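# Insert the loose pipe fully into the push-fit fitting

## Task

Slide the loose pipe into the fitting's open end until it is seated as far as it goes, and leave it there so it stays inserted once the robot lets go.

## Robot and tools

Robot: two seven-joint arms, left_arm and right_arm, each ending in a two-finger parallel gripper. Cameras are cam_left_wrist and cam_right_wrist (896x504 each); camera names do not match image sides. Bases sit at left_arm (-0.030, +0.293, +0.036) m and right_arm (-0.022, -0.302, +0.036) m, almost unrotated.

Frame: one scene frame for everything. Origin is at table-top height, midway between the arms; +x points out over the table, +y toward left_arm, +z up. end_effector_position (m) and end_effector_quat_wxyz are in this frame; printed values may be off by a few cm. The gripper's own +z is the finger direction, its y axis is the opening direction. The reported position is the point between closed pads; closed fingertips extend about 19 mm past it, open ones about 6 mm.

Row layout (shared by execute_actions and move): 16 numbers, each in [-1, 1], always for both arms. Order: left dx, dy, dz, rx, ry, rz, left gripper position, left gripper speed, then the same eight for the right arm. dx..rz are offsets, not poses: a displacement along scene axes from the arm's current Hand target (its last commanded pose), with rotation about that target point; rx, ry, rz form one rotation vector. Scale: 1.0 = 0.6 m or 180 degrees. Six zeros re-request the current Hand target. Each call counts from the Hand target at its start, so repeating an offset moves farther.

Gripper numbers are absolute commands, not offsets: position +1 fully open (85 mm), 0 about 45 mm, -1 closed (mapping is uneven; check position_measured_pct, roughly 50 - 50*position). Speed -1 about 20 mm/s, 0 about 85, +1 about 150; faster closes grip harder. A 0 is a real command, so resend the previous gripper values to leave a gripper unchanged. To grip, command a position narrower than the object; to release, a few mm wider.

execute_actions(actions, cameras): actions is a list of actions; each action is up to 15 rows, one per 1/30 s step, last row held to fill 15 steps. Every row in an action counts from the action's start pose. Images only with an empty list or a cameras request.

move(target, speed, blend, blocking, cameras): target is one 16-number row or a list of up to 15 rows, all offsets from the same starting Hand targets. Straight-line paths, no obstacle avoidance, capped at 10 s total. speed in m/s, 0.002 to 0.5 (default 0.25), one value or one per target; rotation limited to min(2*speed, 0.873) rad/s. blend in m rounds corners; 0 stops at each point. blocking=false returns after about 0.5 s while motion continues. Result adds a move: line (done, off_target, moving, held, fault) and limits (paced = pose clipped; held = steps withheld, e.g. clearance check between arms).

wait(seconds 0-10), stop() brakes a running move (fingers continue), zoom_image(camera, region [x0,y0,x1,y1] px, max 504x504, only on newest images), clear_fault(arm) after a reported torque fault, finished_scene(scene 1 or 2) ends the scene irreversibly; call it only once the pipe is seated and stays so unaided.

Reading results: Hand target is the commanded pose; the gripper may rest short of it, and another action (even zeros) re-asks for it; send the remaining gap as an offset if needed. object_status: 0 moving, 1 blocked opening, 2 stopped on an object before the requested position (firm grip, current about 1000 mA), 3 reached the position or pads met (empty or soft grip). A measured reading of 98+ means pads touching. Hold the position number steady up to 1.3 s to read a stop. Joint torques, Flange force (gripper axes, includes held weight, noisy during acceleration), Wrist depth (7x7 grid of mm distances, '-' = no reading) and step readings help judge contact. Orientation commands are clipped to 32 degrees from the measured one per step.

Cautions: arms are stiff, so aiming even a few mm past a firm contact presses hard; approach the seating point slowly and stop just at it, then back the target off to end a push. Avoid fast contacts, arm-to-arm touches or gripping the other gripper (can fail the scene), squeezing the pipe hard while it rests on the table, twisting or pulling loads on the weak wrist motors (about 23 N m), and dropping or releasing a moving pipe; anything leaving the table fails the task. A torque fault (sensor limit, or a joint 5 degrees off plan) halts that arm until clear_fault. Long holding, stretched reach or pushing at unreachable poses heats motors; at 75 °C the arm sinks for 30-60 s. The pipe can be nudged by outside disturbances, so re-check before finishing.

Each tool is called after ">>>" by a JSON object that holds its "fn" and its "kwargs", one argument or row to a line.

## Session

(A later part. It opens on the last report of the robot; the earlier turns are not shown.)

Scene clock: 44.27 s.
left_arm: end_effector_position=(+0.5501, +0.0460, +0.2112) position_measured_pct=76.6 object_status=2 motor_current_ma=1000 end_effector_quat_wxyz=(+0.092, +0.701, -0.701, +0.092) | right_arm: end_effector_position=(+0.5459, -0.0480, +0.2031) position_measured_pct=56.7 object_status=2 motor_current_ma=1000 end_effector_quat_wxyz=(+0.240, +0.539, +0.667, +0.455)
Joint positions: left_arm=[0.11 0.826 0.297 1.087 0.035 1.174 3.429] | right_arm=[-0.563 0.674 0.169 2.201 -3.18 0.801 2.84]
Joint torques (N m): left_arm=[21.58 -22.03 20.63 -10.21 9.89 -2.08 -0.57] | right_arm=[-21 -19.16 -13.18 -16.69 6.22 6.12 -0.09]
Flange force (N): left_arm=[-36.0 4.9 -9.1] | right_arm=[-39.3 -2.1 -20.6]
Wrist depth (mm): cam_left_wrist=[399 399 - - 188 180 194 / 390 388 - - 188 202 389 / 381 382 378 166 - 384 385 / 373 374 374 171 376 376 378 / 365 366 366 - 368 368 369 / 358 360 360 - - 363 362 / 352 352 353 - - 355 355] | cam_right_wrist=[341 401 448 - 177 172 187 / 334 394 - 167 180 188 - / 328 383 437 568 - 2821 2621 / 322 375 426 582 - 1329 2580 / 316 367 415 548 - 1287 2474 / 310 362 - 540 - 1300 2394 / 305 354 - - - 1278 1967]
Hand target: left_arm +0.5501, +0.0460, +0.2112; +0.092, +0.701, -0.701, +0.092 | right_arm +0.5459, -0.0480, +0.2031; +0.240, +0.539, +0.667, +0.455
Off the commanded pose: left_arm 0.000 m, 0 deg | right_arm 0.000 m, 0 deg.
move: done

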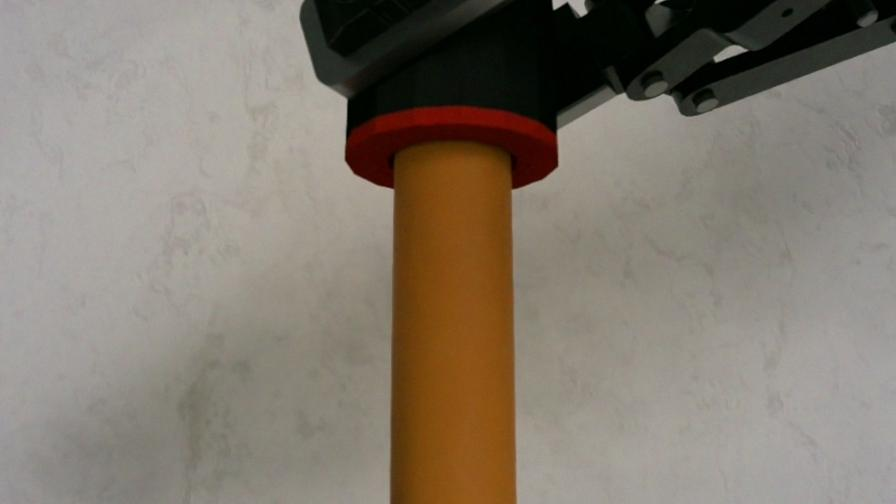

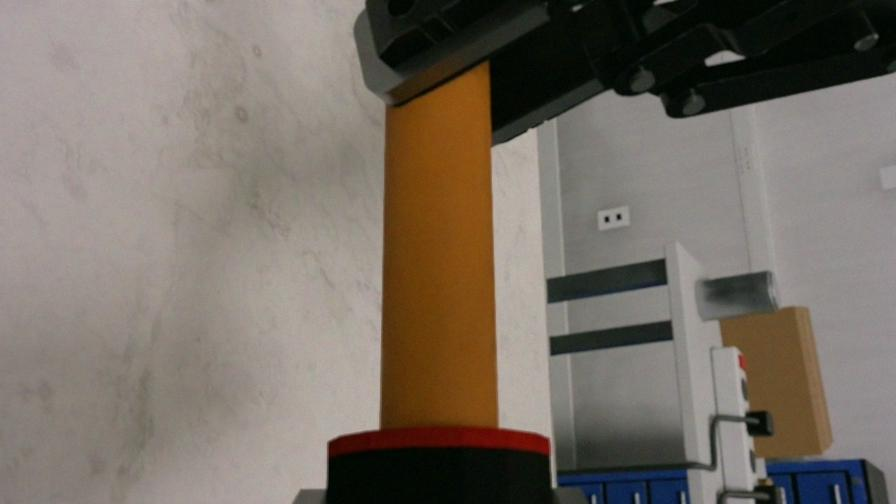

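>>> {"fn": "move", "kwargs": {
  "target": [0,0,0,0,0,0,-0.7,-1,-0.0002,0.0100,0,0,0,0,-0.35,-1],
  "speed": 0.03,
  "cameras": ["all"]
}}

Scene clock: 45.10 s.
left_arm: end_effector_position=(+0.5501, +0.0460, +0.2112) position_measured_pct=76.6 object_status=2 motor_current_ma=1000 end_effector_quat_wxyz=(+0.092, +0.701, -0.701, +0.092) | right_arm: end_effector_position=(+0.5458, -0.0420, +0.2031) position_measured_pct=56.7 object_status=2 motor_current_ma=1000 end_effector_quat_wxyz=(+0.240, +0.539, +0.667, +0.455)
Joint positions: left_arm=[0.11 0.826 0.297 1.087 0.035 1.174 3.429] | right_arm=[-0.579 0.676 0.171 2.193 -3.198 0.794 2.845]
Joint torques (N m): left_arm=[21.51 -22.03 20.55 -10.36 9.95 -2.21 -0.49] | right_arm=[-21.24 -19.31 -13.31 -16.8 6.26 6.04 -0.04]
Flange force (N): left_arm=[-36.1 5.3 -9.2] | right_arm=[-40.0 -2.0 -20.0]
Wrist depth (mm): cam_left_wrist=[398 399 - - 188 174 188 / 389 388 - - 187 195 201 / 381 381 - 166 - 383 385 / 373 374 372 171 373 375 377 / 365 366 367 - 368 368 369 / 358 360 361 - - 362 362 / 352 352 352 - - 355 356] | cam_right_wrist=[341 401 452 - 176 168 - / 335 393 - 167 178 183 187 / 328 383 432 571 - 2798 2674 / 323 375 426 581 - 1373 2590 / 317 367 416 550 - 1303 2502 / 311 362 - 539 - 1316 2385 / 305 354 - - - 1275 1967]
Hand target: left_arm +0.5501, +0.0460, +0.2112; +0.092, +0.701, -0.701, +0.092 | right_arm +0.5458, -0.0420, +0.2031; +0.240, +0.539, +0.667, +0.455
Off the commanded pose: left_arm 0.000 m, 0 deg | right_arm 0.000 m, 0 deg.
move: done

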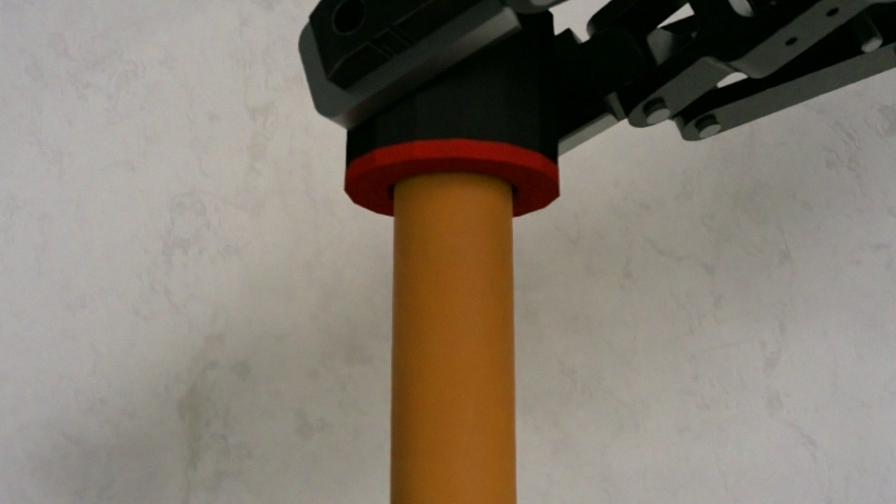

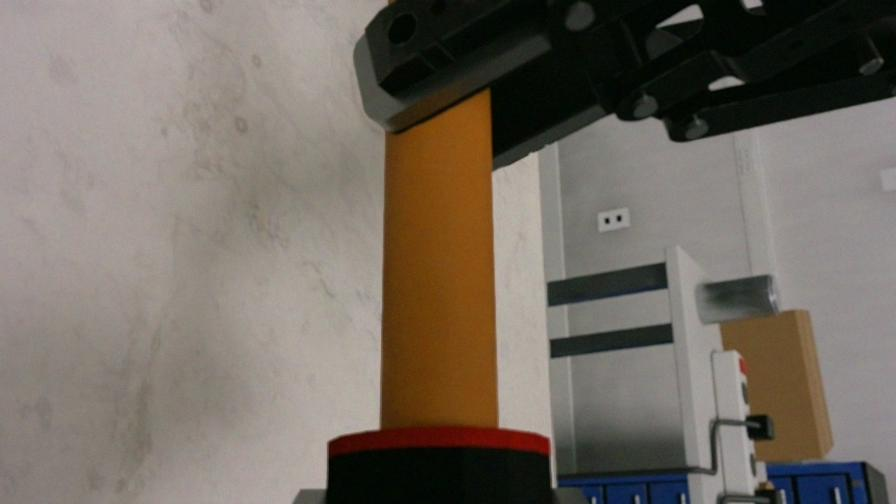

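>>> {"fn": "move", "kwargs": {
  "target": [0,0,0,0,0,0,-0.7,-1,-0.0002,0.0067,0,0,0,0,-0.35,-1],
  "speed": 0.03,
  "cameras": ["all"]
}}

Scene clock: 45.90 s.
left_arm: end_effector_position=(+0.5501, +0.0460, +0.2112) position_measured_pct=76.6 object_status=2 motor_current_ma=1000 end_effector_quat_wxyz=(+0.092, +0.701, -0.701, +0.092) | right_arm: end_effector_position=(+0.5457, -0.0380, +0.2031) position_measured_pct=56.7 object_status=2 motor_current_ma=1000 end_effector_quat_wxyz=(+0.240, +0.539, +0.667, +0.455)
Joint positions: left_arm=[0.11 0.826 0.297 1.087 0.035 1.174 3.429] | right_arm=[-0.59 0.677 0.172 2.188 -3.21 0.789 2.848]
Joint torques (N m): left_arm=[21.49 -22.17 20.64 -10.63 10.04 -2.4 -0.45] | right_arm=[-21.7 -19.23 -13.49 -16.99 6.36 5.97 -0.08]
Flange force (N): left_arm=[-36.4 5.8 -9.1] | right_arm=[-41.0 -1.6 -20.2]
Wrist depth (mm): cam_left_wrist=[398 399 - - 187 173 - / 389 388 - - 186 183 195 / 381 381 - - - 382 383 / 373 373 372 170 372 376 377 / 365 366 366 - 368 369 368 / 358 360 361 - - 363 362 / 352 352 353 - - 355 355] | cam_right_wrist=[342 401 463 - - - - / 334 393 - - 175 174 185 / 328 384 431 168 - 2833 2642 / 322 375 424 580 - 2695 2580 / 317 367 415 549 - 1295 2456 / 311 361 - 539 - 1326 2438 / 305 353 - - - 1268 1997]
Hand target: left_arm +0.5501, +0.0460, +0.2112; +0.092, +0.701, -0.701, +0.092 | right_arm +0.5457, -0.0380, +0.2031; +0.240, +0.539, +0.667, +0.455
Off the commanded pose: left_arm 0.000 m, 0 deg | right_arm 0.000 m, 0 deg.
move: done

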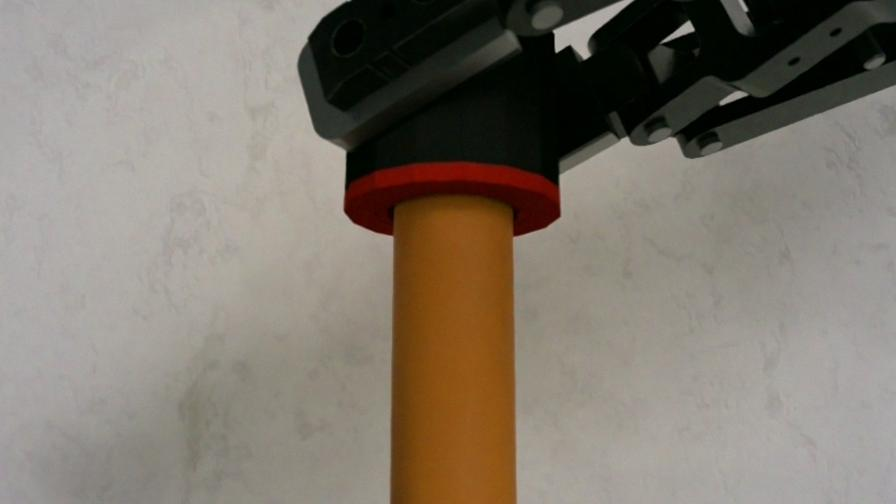

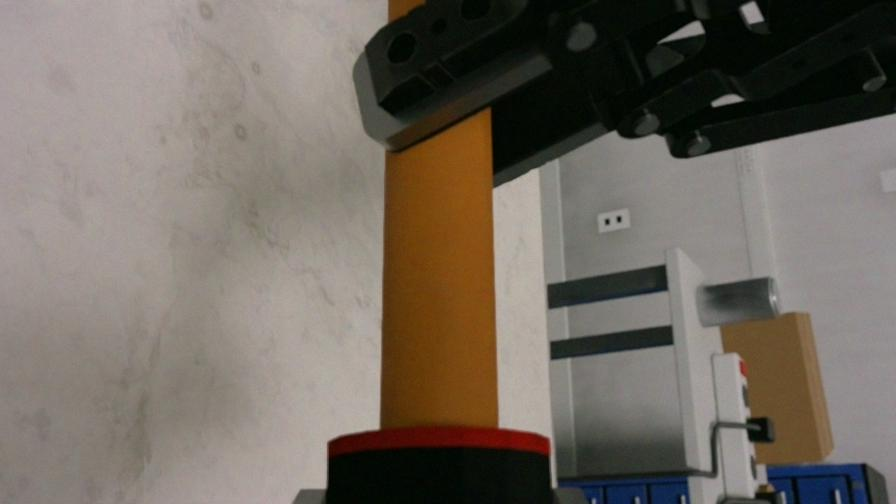

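>>> {"fn": "move", "kwargs": {
  "target": [0,0,0,0,0,0,-0.7,-1,-0.0002,0.0067,0,0,0,0,-0.35,-1],
  "speed": 0.03,
  "cameras": ["all"]
}}

Scene clock: 46.77 s.
left_arm: end_effector_position=(+0.5501, +0.0460, +0.2112) position_measured_pct=76.6 object_status=2 motor_current_ma=1000 end_effector_quat_wxyz=(+0.092, +0.701, -0.701, +0.092) | right_arm: end_effector_position=(+0.5456, -0.0341, +0.2031) position_measured_pct=56.7 object_status=2 motor_current_ma=1000 end_effector_quat_wxyz=(+0.240, +0.539, +0.667, +0.455)
Joint positions: left_arm=[0.11 0.826 0.297 1.087 0.035 1.174 3.429] | right_arm=[-0.6 0.679 0.173 2.183 -3.222 0.784 2.851]
Joint torques (N m): left_arm=[27.02 -22.48 25.36 -11.13 12.71 -3.13 -0.4] | right_arm=[-26.73 -19.78 -18.14 -19.43 8.13 6.69 0]
Flange force (N): left_arm=[-45.5 5.1 -11.2] | right_arm=[-49.2 -1.2 -23.5]
Wrist depth (mm): cam_left_wrist=[398 399 - - - 173 - / 389 390 - - 186 179 191 / 381 380 - - - 381 382 / 372 373 370 - 371 375 377 / 365 366 366 - 368 368 369 / 358 360 360 - - 362 361 / 352 352 353 - - 355 355] | cam_right_wrist=[340 402 464 - - - - / 335 395 - - 174 171 184 / 327 383 427 - 177 2684 2610 / 322 374 426 582 - 2751 2590 / 316 366 416 550 - 1300 2493 / 311 361 - 543 - 1303 2402 / 305 354 - - - 1282 2021]
Hand target: left_arm +0.5501, +0.0460, +0.2112; +0.092, +0.701, -0.701, +0.092 | right_arm +0.5455, -0.0340, +0.2031; +0.240, +0.539, +0.667, +0.455
Off the commanded pose: left_arm 0.000 m, 0 deg | right_arm 0.000 m, 0 deg.
move: done

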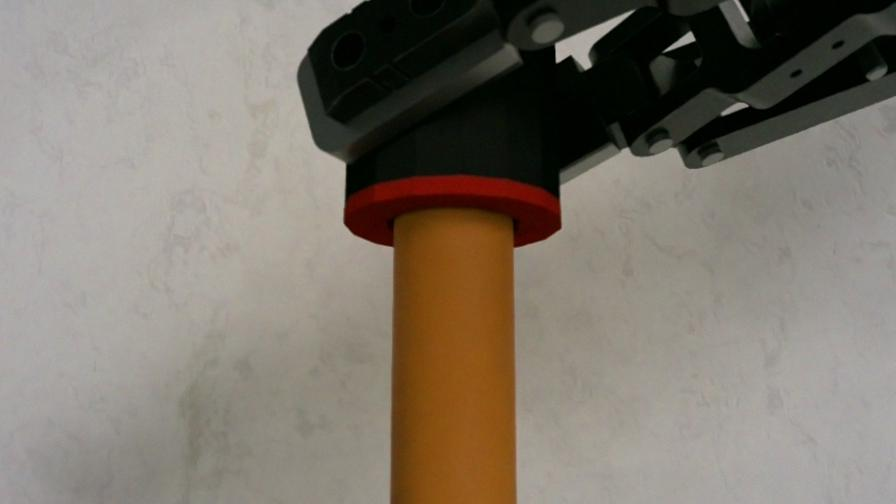

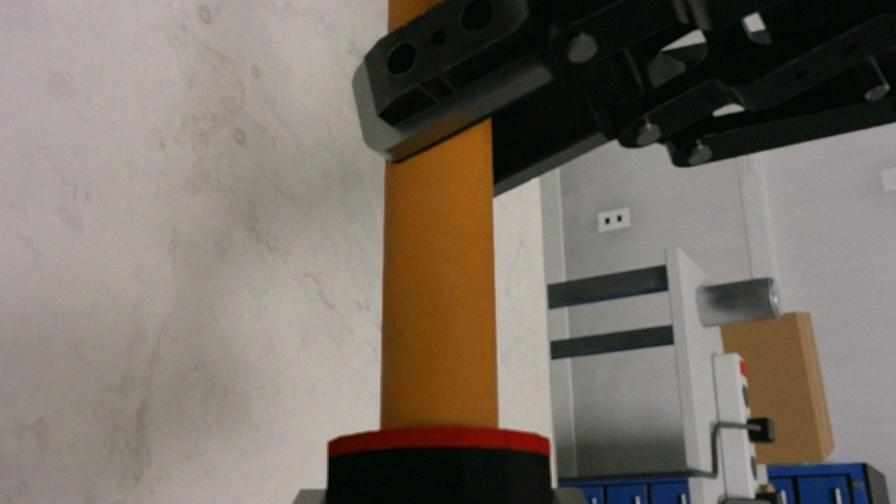

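>>> {"fn": "zoom_image", "kwargs": {
  "camera": "cam_left_wrist",
  "region": [330, 150, 580, 270]
}}

>>> {"fn": "move", "kwargs": {
  "target": [0,0,0,0,0,0,-0.7,-1,-0.0001,0.0027,0,0,0,0,-0.35,-1],
  "speed": 0.03,
  "cameras": ["all"]
}}

>>> {"fn": "zoom_image", "kwargs": {
  "camera": "cam_left_wrist",
  "region": [330, 150, 580, 270]
}}

Scaled by 2.016 from the camera's 896x504 image, which has a finer 1280x720 frame.

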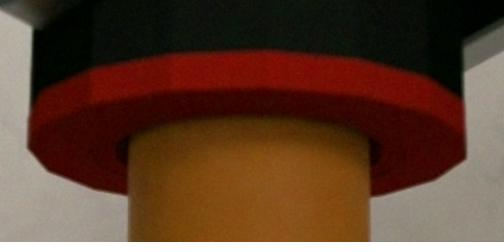

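Scene clock: 47.77 s.
left_arm: end_effector_position=(+0.5501, +0.0461, +0.2112) position_measured_pct=76.6 object_status=2 motor_current_ma=1000 end_effector_quat_wxyz=(+0.092, +0.701, -0.701, +0.092) | right_arm: end_effector_position=(+0.5455, -0.0324, +0.2031) position_measured_pct=56.7 object_status=2 motor_current_ma=1000 end_effector_quat_wxyz=(+0.240, +0.539, +0.667, +0.455)
Joint positions: left_arm=[0.11 0.826 0.297 1.087 0.035 1.174 3.429] | right_arm=[-0.605 0.679 0.173 2.18 -3.227 0.782 2.853]
Joint torques (N m): left_arm=[31.48 -22.63 29.24 -11.72 15.03 -3.92 -0.35] | right_arm=[-31.62 -20.42 -22.2 -21.6 9.73 7.26 -0.1]
Flange force (N): left_arm=[-53.0 5.2 -13.2] | right_arm=[-57.7 -1.4 -26.1]
Wrist depth (mm): cam_left_wrist=[397 398 - - - 173 - / 389 390 - - 186 179 193 / 381 380 - - - 380 382 / 373 373 370 - 183 374 376 / 365 365 366 - - 369 369 / 358 360 361 - - 362 361 / 352 352 353 - - 354 355] | cam_right_wrist=[341 400 462 - - - - / 335 393 - - 174 171 184 / 327 382 428 - 177 2663 2590 / 321 375 426 580 - 2717 2560 / 316 366 415 547 - 1310 2493 / 310 362 - 539 - 1321 2385 / 305 352 - - - 1268 1997]
Hand target: left_arm +0.5501, +0.0460, +0.2112; +0.092, +0.701, -0.701, +0.092 | right_arm +0.5455, -0.0323, +0.2031; +0.240, +0.539, +0.667, +0.455
Off the commanded pose: left_arm 0.000 m, 0 deg | right_arm 0.000 m, 0 deg.
move: done

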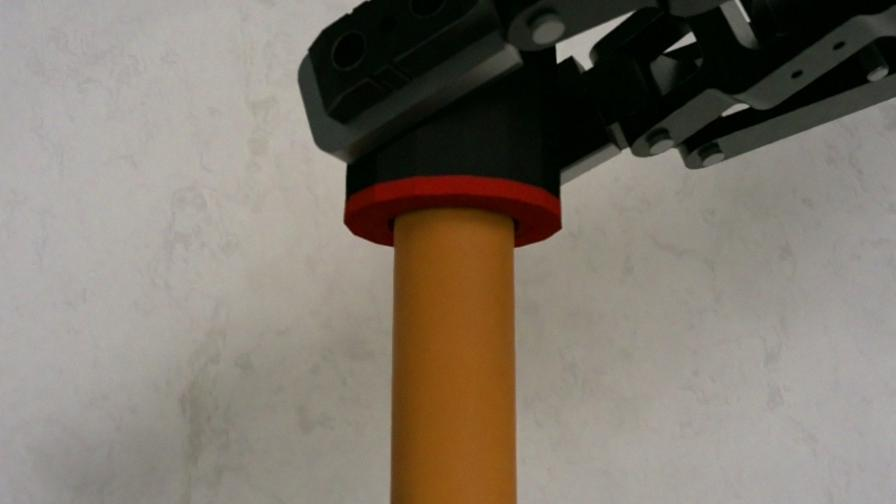

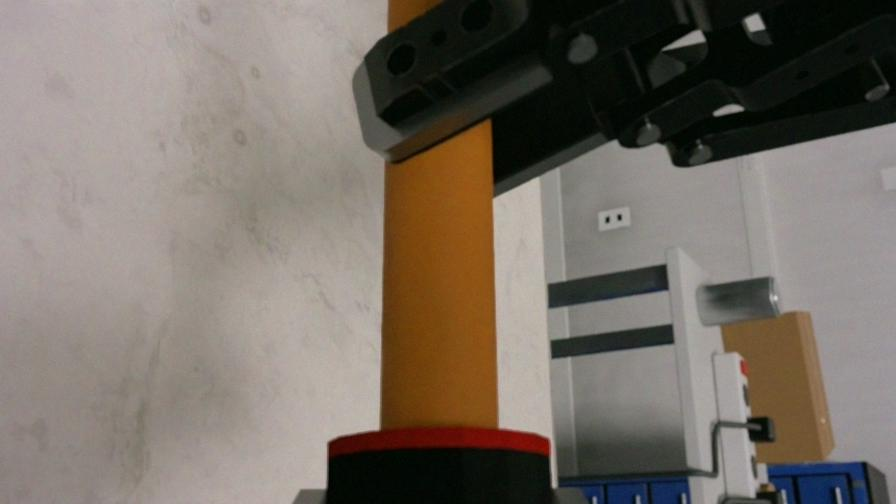

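Scaled by 2.016 from the camera's 896x504 image, which has a finer 1280x720 frame.

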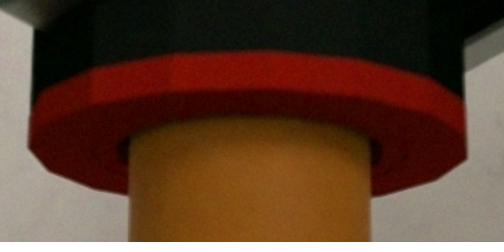

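>>> {"fn": "move", "kwargs": {
  "target": [0,0,0,0,0,0,-0.7,-1,0.0010,-0.0142,0,0,0,0,-0.35,-1],
  "speed": 0.04,
  "cameras": ["cam_left_wrist"]
}}

>>> {"fn": "zoom_image", "kwargs": {
  "camera": "cam_left_wrist",
  "region": [330, 150, 580, 270]
}}

Scene clock: 49.17 s.
left_arm: end_effector_position=(+0.5499, +0.0456, +0.2113) position_measured_pct=76.6 object_status=2 motor_current_ma=1000 end_effector_quat_wxyz=(+0.092, +0.701, -0.701, +0.092) | right_arm: end_effector_position=(+0.5460, -0.0407, +0.2031) position_measured_pct=56.7 object_status=2 motor_current_ma=1000 end_effector_quat_wxyz=(+0.240, +0.539, +0.667, +0.455)
Joint positions: left_arm=[0.111 0.826 0.297 1.087 0.035 1.173 3.429] | right_arm=[-0.582 0.676 0.171 2.191 -3.201 0.792 2.845]
Joint torques (N m): left_arm=[9.07 -22.84 10.03 -8.93 3.81 0.38 -0.75] | right_arm=[-7.81 -16.5 -1.52 -10.98 1.73 3.73 0.13]
Flange force (N): left_arm=[-15.0 4.1 -1.2] | right_arm=[-17.5 -0.8 -14.7]
Wrist depth (mm): cam_left_wrist=[399 400 - - - 172 - / 390 390 - - 185 181 192 / 381 381 - - - 382 383 / 374 375 371 - 372 377 378 / 366 366 367 - 369 369 370 / 358 360 361 - - 363 362 / 353 351 354 - - 355 355] | cam_right_wrist=[341 400 464 - - - - / 335 395 - - 175 172 184 / 328 384 429 - 177 2674 2610 / 322 375 426 587 - 2695 2580 / 317 368 416 562 - 1310 2483 / 311 362 409 533 - 1318 2411 / 306 356 - - - 1278 1967]
Hand target: left_arm +0.5500, +0.0460, +0.2112; +0.092, +0.701, -0.701, +0.092 | right_arm +0.5461, -0.0408, +0.2031; +0.240, +0.539, +0.667, +0.455
Off the commanded pose: left_arm 0.000 m, 0 deg | right_arm 0.000 m, 0 deg.
move: done
Images, in order (width x height): cam_left_wrist 896x504.

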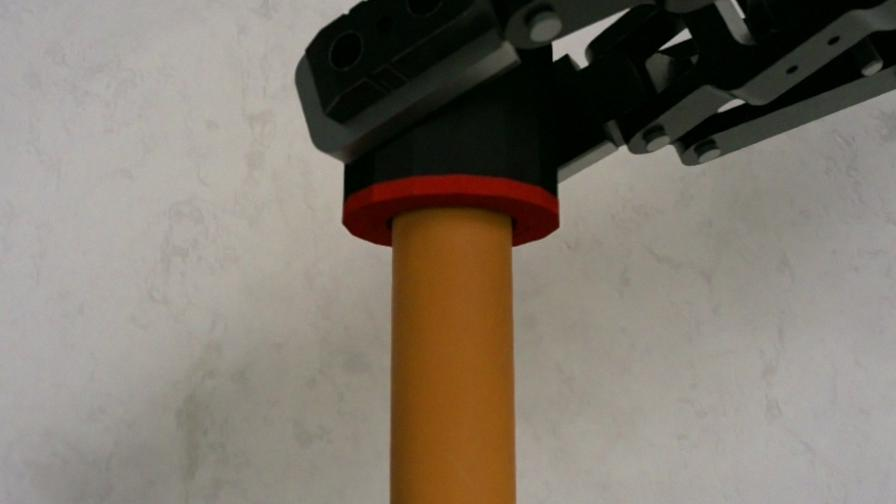

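Scaled by 2.016 from the camera's 896x504 image, which has a finer 1280x720 frame.

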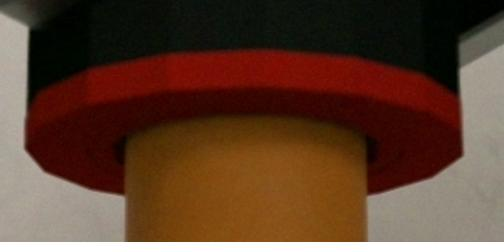

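>>> {"fn": "move", "kwargs": {
  "target": [0,0,0,0,0,0,-0.7,-1,-0.0005,-0.0053,0,0,0,0,-0.35,-1],
  "speed": 0.04
}}

Scene clock: 50.00 s.
left_arm: end_effector_position=(+0.5500, +0.0459, +0.2112) position_measured_pct=76.6 object_status=2 motor_current_ma=1000 end_effector_quat_wxyz=(+0.092, +0.701, -0.701, +0.092) | right_arm: end_effector_position=(+0.5458, -0.0440, +0.2031) position_measured_pct=56.7 object_status=2 motor_current_ma=1000 end_effector_quat_wxyz=(+0.240, +0.539, +0.667, +0.455)
Joint positions: left_arm=[0.11 0.826 0.297 1.087 0.035 1.174 3.429] | right_arm=[-0.574 0.675 0.17 2.196 -3.192 0.796 2.843]
Joint torques (N m): left_arm=[-0.71 -23.46 1.83 -10.42 -0.63 -0.07 -0.48] | right_arm=[-1.03 -14.74 4.4 -5.15 -0.46 1.81 0.34]
Flange force (N): left_arm=[-1.5 9.4 2.6] | right_arm=[-5.1 2.4 -5.3]
Wrist depth (mm): cam_left_wrist=[400 400 - - - 173 - / 391 391 - - 187 181 194 / 382 381 - - - 382 384 / 375 374 371 - 373 378 378 / 366 367 367 - 369 370 370 / 359 361 361 - - 363 362 / 352 352 354 - - 356 356] | cam_right_wrist=[341 401 468 - - - - / 335 395 438 - 175 171 185 / 329 383 430 166 178 2674 2652 / 323 376 430 584 - 2729 2590 / 317 368 418 568 - 1310 2456 / 312 363 412 536 - 1316 2402 / 307 356 - 541 - 1285 2015]
Hand target: left_arm +0.5501, +0.0460, +0.2112; +0.092, +0.701, -0.701, +0.092 | right_arm +0.5458, -0.0440, +0.2031; +0.240, +0.539, +0.667, +0.455
Off the commanded pose: left_arm 0.000 m, 0 deg | right_arm 0.000 m, 0 deg.
move: done

>>> {"fn": "move", "kwargs": {
  "target": [
    [0,0,0,0,0,0,-0.7,-1,0,0,0,0,0,0,0.4,-0.5],
    [0,0,0,0,0,0,-0.7,-1,-0.1357,-0.058,0.0783,0,0,0,0.4,-0.5]
  ],
  "speed": 0.12,
  "cameras": ["all"]
}}

Scene clock: 52.17 s.
left_arm: end_effector_position=(+0.5501, +0.0460, +0.2112) position_measured_pct=76.6 object_status=2 motor_current_ma=1000 end_effector_quat_wxyz=(+0.092, +0.701, -0.701, +0.092) | right_arm: end_effector_position=(+0.4644, -0.0788, +0.2500) position_measured_pct=29.9 object_status=3 motor_current_ma=0 end_effector_quat_wxyz=(+0.240, +0.539, +0.667, +0.455)
Joint positions: left_arm=[0.11 0.826 0.297 1.087 0.035 1.174 3.429] | right_arm=[-0.628 0.45 0.184 2.449 -3.234 0.825 2.883]
Joint torques (N m): left_arm=[1.52 -22.9 3.72 -9.88 0.53 -0.09 -0.33] | right_arm=[-2.41 -11.82 2.59 -6.61 -0.21 2.49 -0.01]
Flange force (N): left_arm=[-4.6 7.8 0.8] | right_arm=[-10.1 -0.2 -5.6]
Wrist depth (mm): cam_left_wrist=[400 401 399 400 401 403 403 / 390 392 387 - - 393 395 / 381 382 - - - 385 387 / 374 374 371 171 373 377 378 / 366 367 367 - 368 369 369 / 359 361 361 - - 363 363 / 353 352 354 - - 355 356] | cam_right_wrist=[402 479 581 284 221 222 220 / 396 470 565 254 237 247 257 / 387 456 542 262 276 286 2740 / 380 448 533 264 3014 2821 2674 / 373 435 506 254 1857 1399 2560 / 366 428 487 236 2908 1420 2511 / 365 419 472 233 2821 1364 2411]
Hand target: left_arm +0.5501, +0.0460, +0.2112; +0.092, +0.701, -0.701, +0.092 | right_arm +0.4644, -0.0788, +0.2501; +0.240, +0.539, +0.667, +0.455
Off the commanded pose: left_arm 0.000 m, 0 deg | right_arm 0.000 m, 0 deg.
move: done

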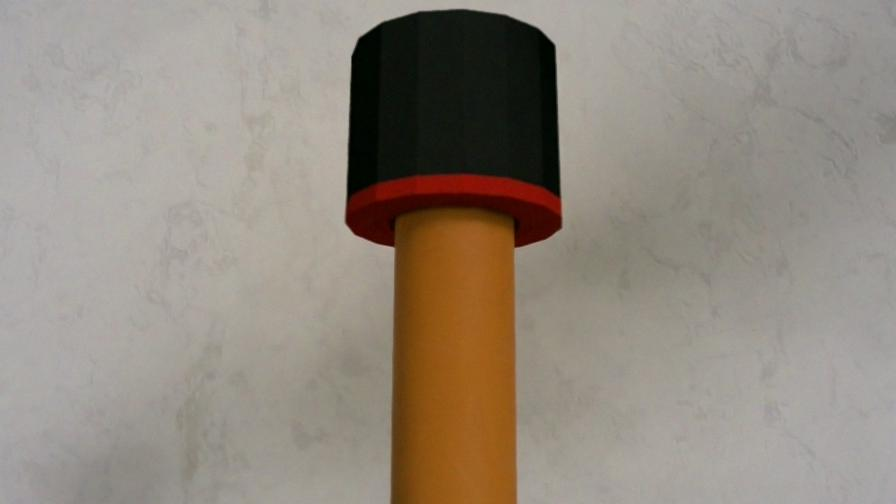

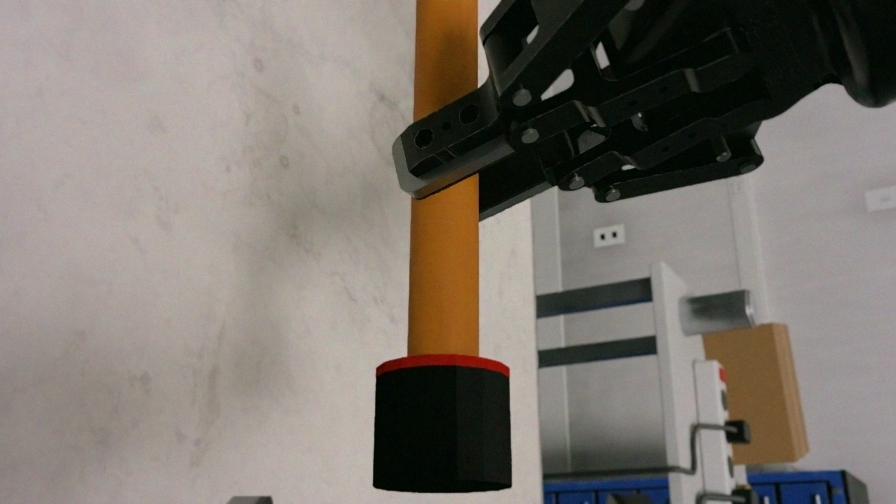

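>>> {"fn": "move", "kwargs": {
  "target": [0,0,-0.2600,-0.0158,0,0,-0.7,-1,0,0,0,0,0,0,0.4,-0.5],
  "speed": 0.12,
  "cameras": ["all"]
}}

Scene clock: 54.23 s.
left_arm: end_effector_position=(+0.5500, +0.0460, +0.0553) position_measured_pct=76.6 object_status=2 motor_current_ma=1000 end_effector_quat_wxyz=(+0.110, +0.699, -0.699, +0.109) | right_arm: end_effector_position=(+0.4644, -0.0788, +0.2501) position_measured_pct=29.9 object_status=3 motor_current_ma=0 end_effector_quat_wxyz=(+0.240, +0.539, +0.667, +0.455)
Joint positions: left_arm=[0.07 1.022 0.309 1.254 0.055 0.82 3.324] | right_arm=[-0.628 0.45 0.184 2.449 -3.234 0.825 2.883]
Joint torques (N m): left_arm=[1.51 -23.67 4.61 -8.2 0.53 0 -0.31] | right_arm=[-2.37 -11.68 2.59 -6.67 -0.25 2.47 -0.03]
Flange force (N): left_arm=[-3.5 7.0 -1.4] | right_arm=[-10.1 0.0 -6.1]
Wrist depth (mm): cam_left_wrist=[234 236 237 238 238 239 239 / 229 229 228 - 230 231 232 / 223 223 222 - 225 225 226 / 217 217 217 171 218 220 220 / 212 212 213 - 215 214 215 / 208 208 209 - 208 210 210 / 203 203 203 - 204 205 205] | cam_right_wrist=[392 474 273 258 256 258 2858 / 378 281 273 263 271 2973 2740 / 367 302 305 234 3014 2987 2740 / 354 349 360 605 283 2846 2663 / 348 436 520 673 1787 1405 2580 / 340 428 510 645 2883 1414 2521 / 306 421 500 631 2751 1364 2429]
Hand target: left_arm +0.5501, +0.0460, +0.0552; +0.110, +0.699, -0.699, +0.109 | right_arm +0.4644, -0.0788, +0.2501; +0.240, +0.539, +0.667, +0.455
Off the commanded pose: left_arm 0.000 m, 0 deg | right_arm 0.000 m, 0 deg.
move: done

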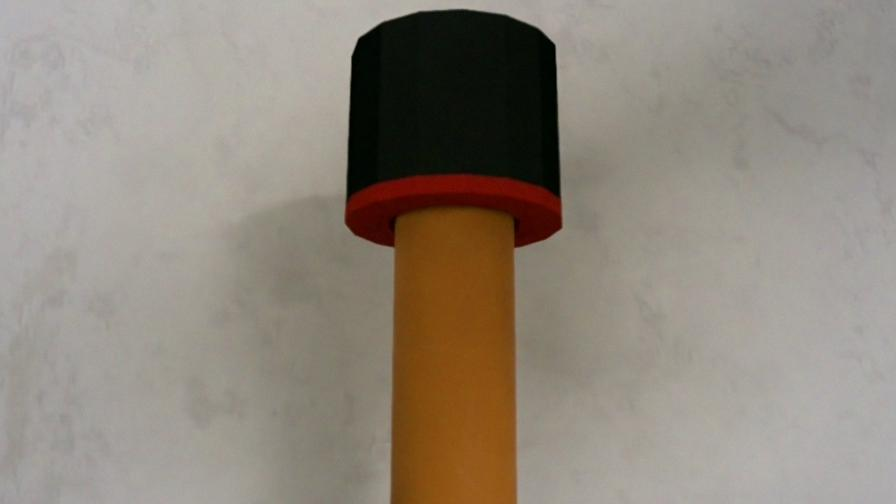

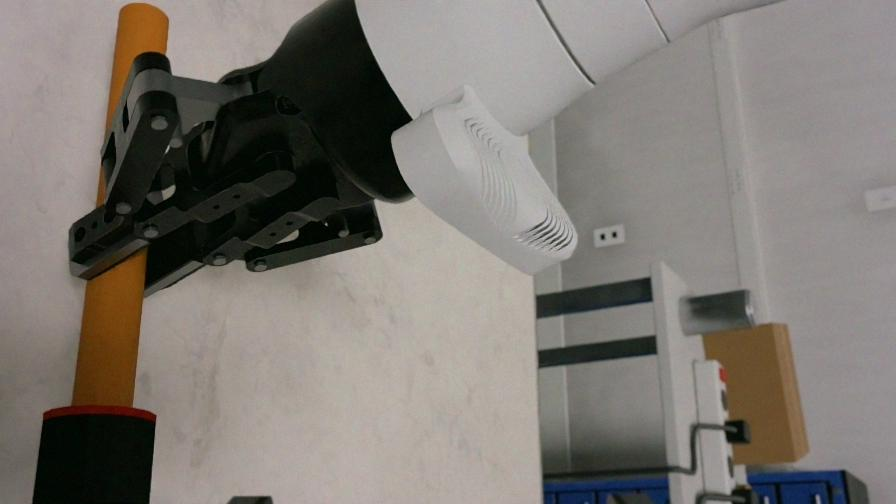

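>>> {"fn": "move", "kwargs": {
  "target": [0,0,-0.0300,0,0,0,-0.7,-1,0,0,0,0,0,0,0.4,-0.5],
  "speed": 0.06,
  "cameras": ["all"]
}}

Scene clock: 55.17 s.
left_arm: end_effector_position=(+0.5501, +0.0460, +0.0372) position_measured_pct=76.6 object_status=2 motor_current_ma=1000 end_effector_quat_wxyz=(+0.110, +0.699, -0.699, +0.109) | right_arm: end_effector_position=(+0.4644, -0.0788, +0.2501) position_measured_pct=29.9 object_status=3 motor_current_ma=0 end_effector_quat_wxyz=(+0.240, +0.539, +0.667, +0.455)
Joint positions: left_arm=[0.07 1.051 0.307 1.258 0.053 0.789 3.316] | right_arm=[-0.628 0.45 0.184 2.449 -3.234 0.825 2.883]
Joint torques (N m): left_arm=[1.54 -23.83 4.62 -7.87 0.44 -0.04 -0.31] | right_arm=[-2.34 -11.7 2.62 -6.69 -0.17 2.49 -0.05]
Flange force (N): left_arm=[-3.3 6.2 -1.6] | right_arm=[-9.7 -0.1 -6.2]
Wrist depth (mm): cam_left_wrist=[215 216 215 217 218 218 219 / 209 210 209 - 210 212 213 / 204 204 204 - 206 206 207 / 198 199 198 171 199 201 201 / 193 194 195 - 195 196 196 / 189 189 191 - 192 191 191 / 184 186 186 - 187 187 187] | cam_right_wrist=[391 473 275 263 261 264 2821 / 364 291 277 271 279 3055 2774 / 358 310 287 251 3157 3014 2695 / 346 359 371 276 2947 2809 2729 / 347 437 520 670 1832 1402 2610 / 335 429 511 653 2870 1414 2474 / 313 419 498 627 2763 1370 2376]
Hand target: left_arm +0.5501, +0.0460, +0.0372; +0.110, +0.699, -0.699, +0.109 | right_arm +0.4644, -0.0788, +0.2501; +0.240, +0.539, +0.667, +0.455
Off the commanded pose: left_arm 0.000 m, 0 deg | right_arm 0.000 m, 0 deg.
move: done

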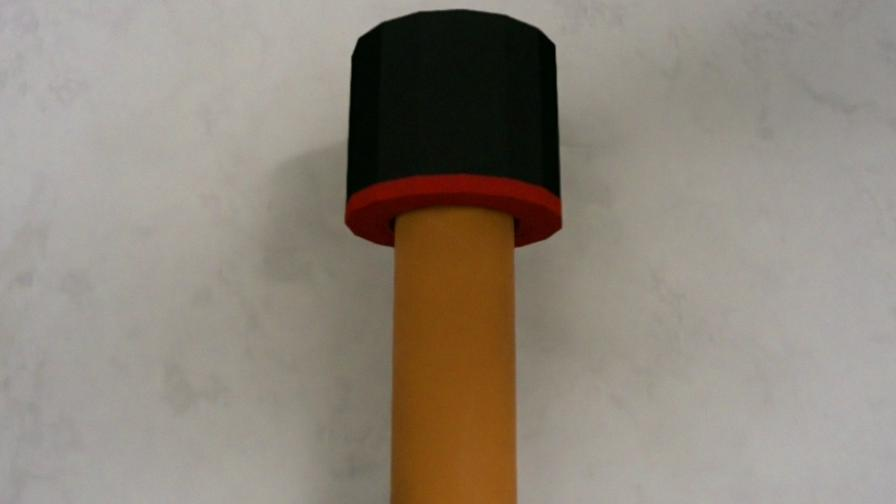

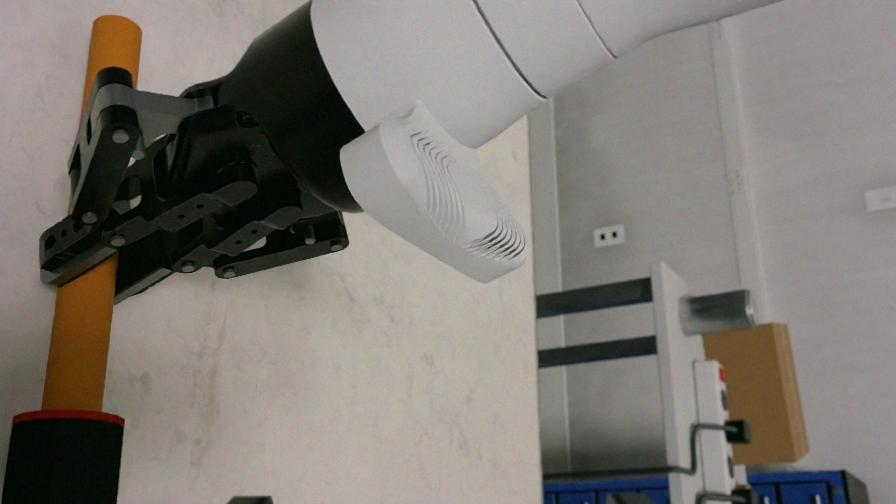

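>>> {"fn": "move", "kwargs": {
  "target": [0,0,-0.0067,0,0,0,-0.7,-1,0,0,0,0,0,0,0.4,-0.5],
  "speed": 0.04
}}

>>> {"fn": "move", "kwargs": {
  "target": [0,0,-0.0020,0,0,0,-0.7,-1,0,0,0,0,0,0,0.4,-0.5],
  "speed": 0.03
}}

Scene clock: 56.03 s.
left_arm: end_effector_position=(+0.5501, +0.0460, +0.0332) position_measured_pct=76.6 object_status=2 motor_current_ma=1000 end_effector_quat_wxyz=(+0.110, +0.699, -0.699, +0.109) | right_arm: end_effector_position=(+0.4644, -0.0788, +0.2501) position_measured_pct=29.9 object_status=3 motor_current_ma=0 end_effector_quat_wxyz=(+0.240, +0.539, +0.667, +0.455)
Joint positions: left_arm=[0.07 1.058 0.307 1.258 0.053 0.782 3.314] | right_arm=[-0.628 0.45 0.184 2.449 -3.234 0.825 2.883]
Joint torques (N m): left_arm=[1.57 -23.82 4.64 -7.91 0.45 0.03 -0.34] | right_arm=[-2.47 -11.63 2.59 -6.64 -0.22 2.46 0]
Flange force (N): left_arm=[-3.4 6.8 -1.7] | right_arm=[-10.3 0.2 -6.1]
Wrist depth (mm): cam_left_wrist=[211 211 211 213 212 213 214 / 205 206 205 - 206 208 208 / 200 200 199 - 202 202 203 / 195 195 194 170 195 197 197 / 189 190 190 - 190 192 192 / 185 185 186 - 187 187 187 / 181 182 182 - 183 183 183] | cam_right_wrist=[393 467 276 264 263 264 2870 / 364 294 278 273 283 2987 2833 / 323 314 284 260 3172 2921 2751 / 348 360 372 280 3070 2883 2684 / 348 436 520 672 1832 1390 2600 / 337 428 511 652 2921 1423 2483 / 317 418 500 632 2821 1353 2411]
Hand target: left_arm +0.5501, +0.0460, +0.0332; +0.110, +0.699, -0.699, +0.109 | right_arm +0.4644, -0.0788, +0.2501; +0.240, +0.539, +0.667, +0.455
Off the commanded pose: left_arm 0.000 m, 0 deg | right_arm 0.000 m, 0 deg.
move: done

Scene clock: 56.73 s.
left_arm: end_effector_position=(+0.5500, +0.0460, +0.0320) position_measured_pct=76.6 object_status=2 motor_current_ma=1000 end_effector_quat_wxyz=(+0.110, +0.699, -0.699, +0.109) | right_arm: end_effector_position=(+0.4644, -0.0788, +0.2501) position_measured_pct=29.9 object_status=3 motor_current_ma=0 end_effector_quat_wxyz=(+0.240, +0.539, +0.667, +0.455)
Joint positions: left_arm=[0.071 1.06 0.307 1.258 0.053 0.78 3.313] | right_arm=[-0.628 0.45 0.184 2.449 -3.234 0.825 2.883]
Joint torques (N m): left_arm=[1.46 -23.77 4.67 -7.84 0.46 -0.02 -0.32] | right_arm=[-2.4 -11.67 2.53 -6.7 -0.15 2.52 -0.06]
Flange force (N): left_arm=[-3.1 6.5 -1.8] | right_arm=[-9.7 0.2 -6.3]
Wrist depth (mm): cam_left_wrist=[209 209 209 211 211 212 213 / 204 204 204 - 205 206 207 / 197 199 198 - 200 201 201 / 193 194 193 170 194 195 196 / 188 189 189 - 189 189 191 / 184 184 185 - 186 186 186 / 179 180 181 - 182 182 182] | cam_right_wrist=[392 465 275 265 263 264 2821 / 364 294 279 273 286 3028 2798 / 315 312 251 261 3188 2947 2729 / 350 361 373 279 3070 2858 2706 / 349 436 518 673 1842 1408 2560 / 339 428 511 649 2870 1414 2540 / 318 419 499 628 2821 1381 2420]
Hand target: left_arm +0.5500, +0.0460, +0.0320; +0.110, +0.699, -0.699, +0.109 | right_arm +0.4644, -0.0788, +0.2501; +0.240, +0.539, +0.667, +0.455
Off the commanded pose: left_arm 0.000 m, 0 deg | right_arm 0.000 m, 0 deg.
move: done

>>> {"fn": "move", "kwargs": {
  "target": [0,0,-0.0020,0,0,0,-0.7,-1,0,0,0,0,0,0,0.4,-0.5],
  "speed": 0.03
}}

>>> {"fn": "move", "kwargs": {
  "target": [0,0,-0.0018,0,0,0,-0.7,-1,0,0,0,0,0,0,0.4,-0.5],
  "speed": 0.03,
  "cameras": ["all"]
}}

Scene clock: 57.60 s.
left_arm: end_effector_position=(+0.5501, +0.0460, +0.0308) position_measured_pct=76.6 object_status=2 motor_current_ma=1000 end_effector_quat_wxyz=(+0.110, +0.699, -0.699, +0.109) | right_arm: end_effector_position=(+0.4644, -0.0788, +0.2501) position_measured_pct=29.9 object_status=3 motor_current_ma=0 end_effector_quat_wxyz=(+0.240, +0.539, +0.667, +0.455)
Joint positions: left_arm=[0.071 1.061 0.307 1.258 0.053 0.778 3.313] | right_arm=[-0.628 0.45 0.184 2.449 -3.234 0.825 2.883]
Joint torques (N m): left_arm=[1.56 -23.63 4.57 -7.76 0.39 0 -0.36] | right_arm=[-2.38 -11.67 2.66 -6.6 -0.18 2.51 -0.01]
Flange force (N): left_arm=[-3.2 6.6 -2.1] | right_arm=[-9.8 0.3 -6.0]
Wrist depth (mm): cam_left_wrist=[208 208 208 210 209 211 211 / 202 203 202 - 204 205 206 / 196 198 198 - 199 199 200 / 192 192 192 - 193 194 195 / 187 187 188 - 189 188 190 / 182 183 183 - 184 184 185 / 178 179 180 - 181 181 180] | cam_right_wrist=[393 465 276 265 262 267 2786 / 365 293 279 274 3157 3000 2809 / 315 314 245 267 3157 2908 2763 / 349 359 370 281 3084 2858 2674 / 348 438 519 670 1827 1399 2580 / 341 429 511 650 2870 1414 2493 / 318 418 498 629 2740 1348 2420]
Hand target: left_arm +0.5501, +0.0460, +0.0308; +0.110, +0.699, -0.699, +0.109 | right_arm +0.4644, -0.0788, +0.2501; +0.240, +0.539, +0.667, +0.455
Off the commanded pose: left_arm 0.000 m, 0 deg | right_arm 0.000 m, 0 deg.
move: done

Scene clock: 58.30 s.
left_arm: end_effector_position=(+0.5501, +0.0460, +0.0298) position_measured_pct=76.6 object_status=2 motor_current_ma=1000 end_effector_quat_wxyz=(+0.110, +0.699, -0.699, +0.109) | right_arm: end_effector_position=(+0.4644, -0.0788, +0.2501) position_measured_pct=29.9 object_status=3 motor_current_ma=0 end_effector_quat_wxyz=(+0.240, +0.539, +0.667, +0.455)
Joint positions: left_arm=[0.071 1.063 0.306 1.258 0.053 0.777 3.312] | right_arm=[-0.628 0.45 0.184 2.449 -3.234 0.825 2.883]
Joint torques (N m): left_arm=[1.95 -12.24 1.73 -4.88 -0.68 -1.16 -0.28] | right_arm=[-2.34 -11.7 2.53 -6.72 -0.19 2.46 -0.02]
Flange force (N): left_arm=[0.9 10.8 -23.2] | right_arm=[-9.8 -0.3 -6.3]
Wrist depth (mm): cam_left_wrist=[208 208 208 210 209 211 211 / 203 203 202 - 203 205 205 / 196 198 198 - 199 199 200 / 192 192 192 - 193 194 194 / 187 187 188 - 189 188 189 / 182 183 183 - 184 184 185 / 178 178 180 - 181 181 180] | cam_right_wrist=[394 465 276 265 264 267 2786 / 364 294 279 274 3128 2973 2774 / 315 315 246 268 3084 2947 2729 / 350 359 370 282 3000 2846 2706 / 348 437 521 669 1847 1408 2560 / 342 428 511 653 2895 1411 2511 / 318 420 499 630 2774 1367 2447]
Hand target: left_arm +0.5501, +0.0460, +0.0297; +0.110, +0.699, -0.699, +0.109 | right_arm +0.4644, -0.0788, +0.2501; +0.240, +0.539, +0.667, +0.455
Off the commanded pose: left_arm 0.000 m, 0 deg | right_arm 0.000 m, 0 deg.
move: done

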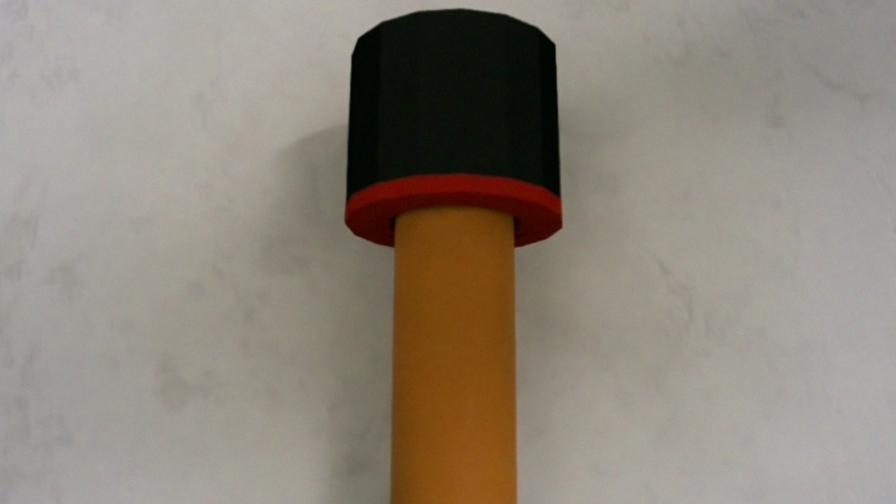

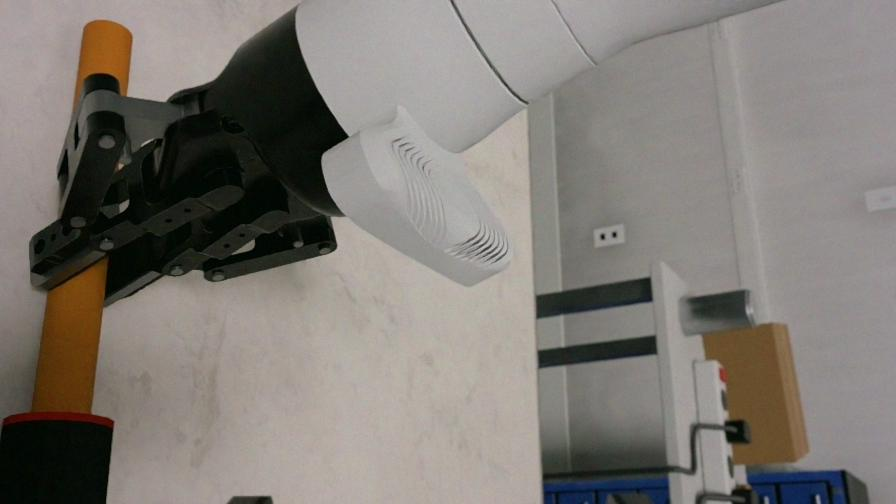

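>>> {"fn": "move", "kwargs": {
  "target": [
    [0,0,0.0014,0,0,0,-0.7,-1,0,0,0,0,0,0,0.4,-0.5],
    [0,0,0.0014,0,0,0,-0.05,-0.5,0,0,0,0,0,0,0.4,-0.5],
    [0,0,0.25,0,0,0,-0.05,-0.5,0,0,0,0,0,0,0.4,-0.5]
  ],
  "speed": 0.12,
  "cameras": ["all"]
}}

Scene clock: 62.57 s.
left_arm: end_effector_position=(+0.5501, +0.0460, +0.1797) position_measured_pct=52.4 object_status=3 motor_current_ma=0 end_effector_quat_wxyz=(+0.110, +0.699, -0.699, +0.109) | right_arm: end_effector_position=(+0.4644, -0.0788, +0.2501) position_measured_pct=29.9 object_status=3 motor_current_ma=0 end_effector_quat_wxyz=(+0.240, +0.539, +0.667, +0.455)
Joint positions: left_arm=[0.068 0.855 0.324 1.16 0.065 1.071 3.381] | right_arm=[-0.628 0.45 0.184 2.449 -3.234 0.825 2.883]
Joint torques (N m): left_arm=[1.53 -21.84 3.87 -9.07 0.47 -0.09 -0.35] | right_arm=[-2.35 -11.71 2.62 -6.65 -0.18 2.47 -0.04]
Flange force (N): left_arm=[-3.7 7.8 -1.6] | right_arm=[-9.7 -0.1 -6.1]
Wrist depth (mm): cam_left_wrist=[380 377 377 378 378 377 380 / 370 369 370 369 370 370 370 / 359 356 359 359 360 359 358 / 350 350 350 350 350 350 350 / 341 341 341 302 341 341 341 / 332 332 334 330 332 333 332 / 325 326 326 304 326 326 323] | cam_right_wrist=[391 478 557 225 233 222 219 / 377 470 526 248 246 261 234 / 367 454 269 303 294 308 2833 / 356 450 534 600 3000 2774 2684 / 353 435 520 670 1797 1402 2621 / 336 429 511 651 2858 1432 2474 / 316 421 500 628 2833 1361 2411]
Hand target: left_arm +0.5501, +0.0460, +0.1797; +0.110, +0.699, -0.699, +0.109 | right_arm +0.4644, -0.0788, +0.2501; +0.240, +0.539, +0.667, +0.455
Off the commanded pose: left_arm 0.000 m, 0 deg | right_arm 0.000 m, 0 deg.
move: done

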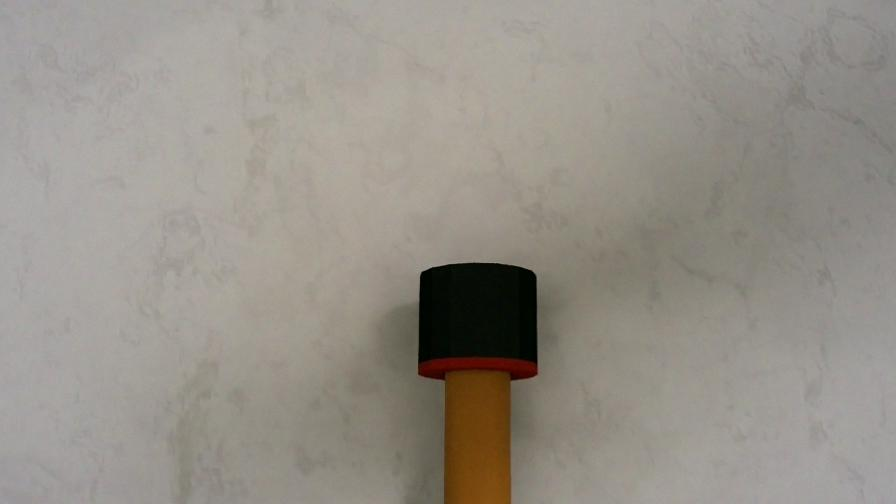

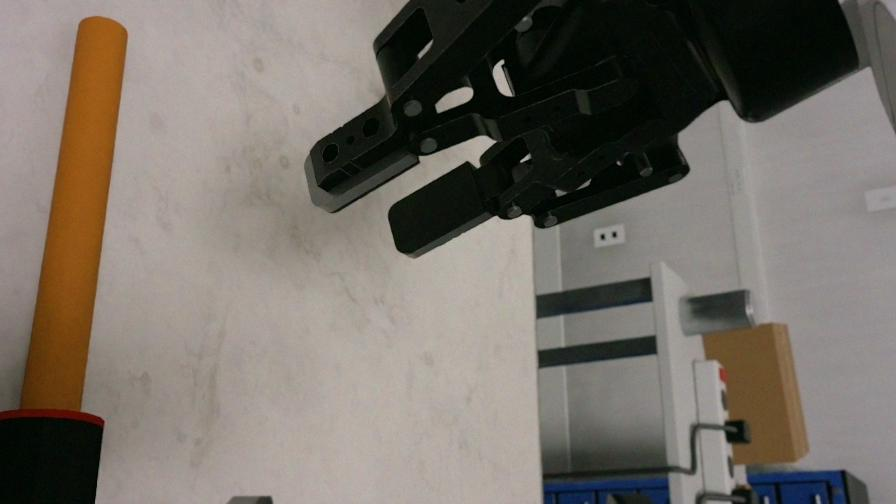

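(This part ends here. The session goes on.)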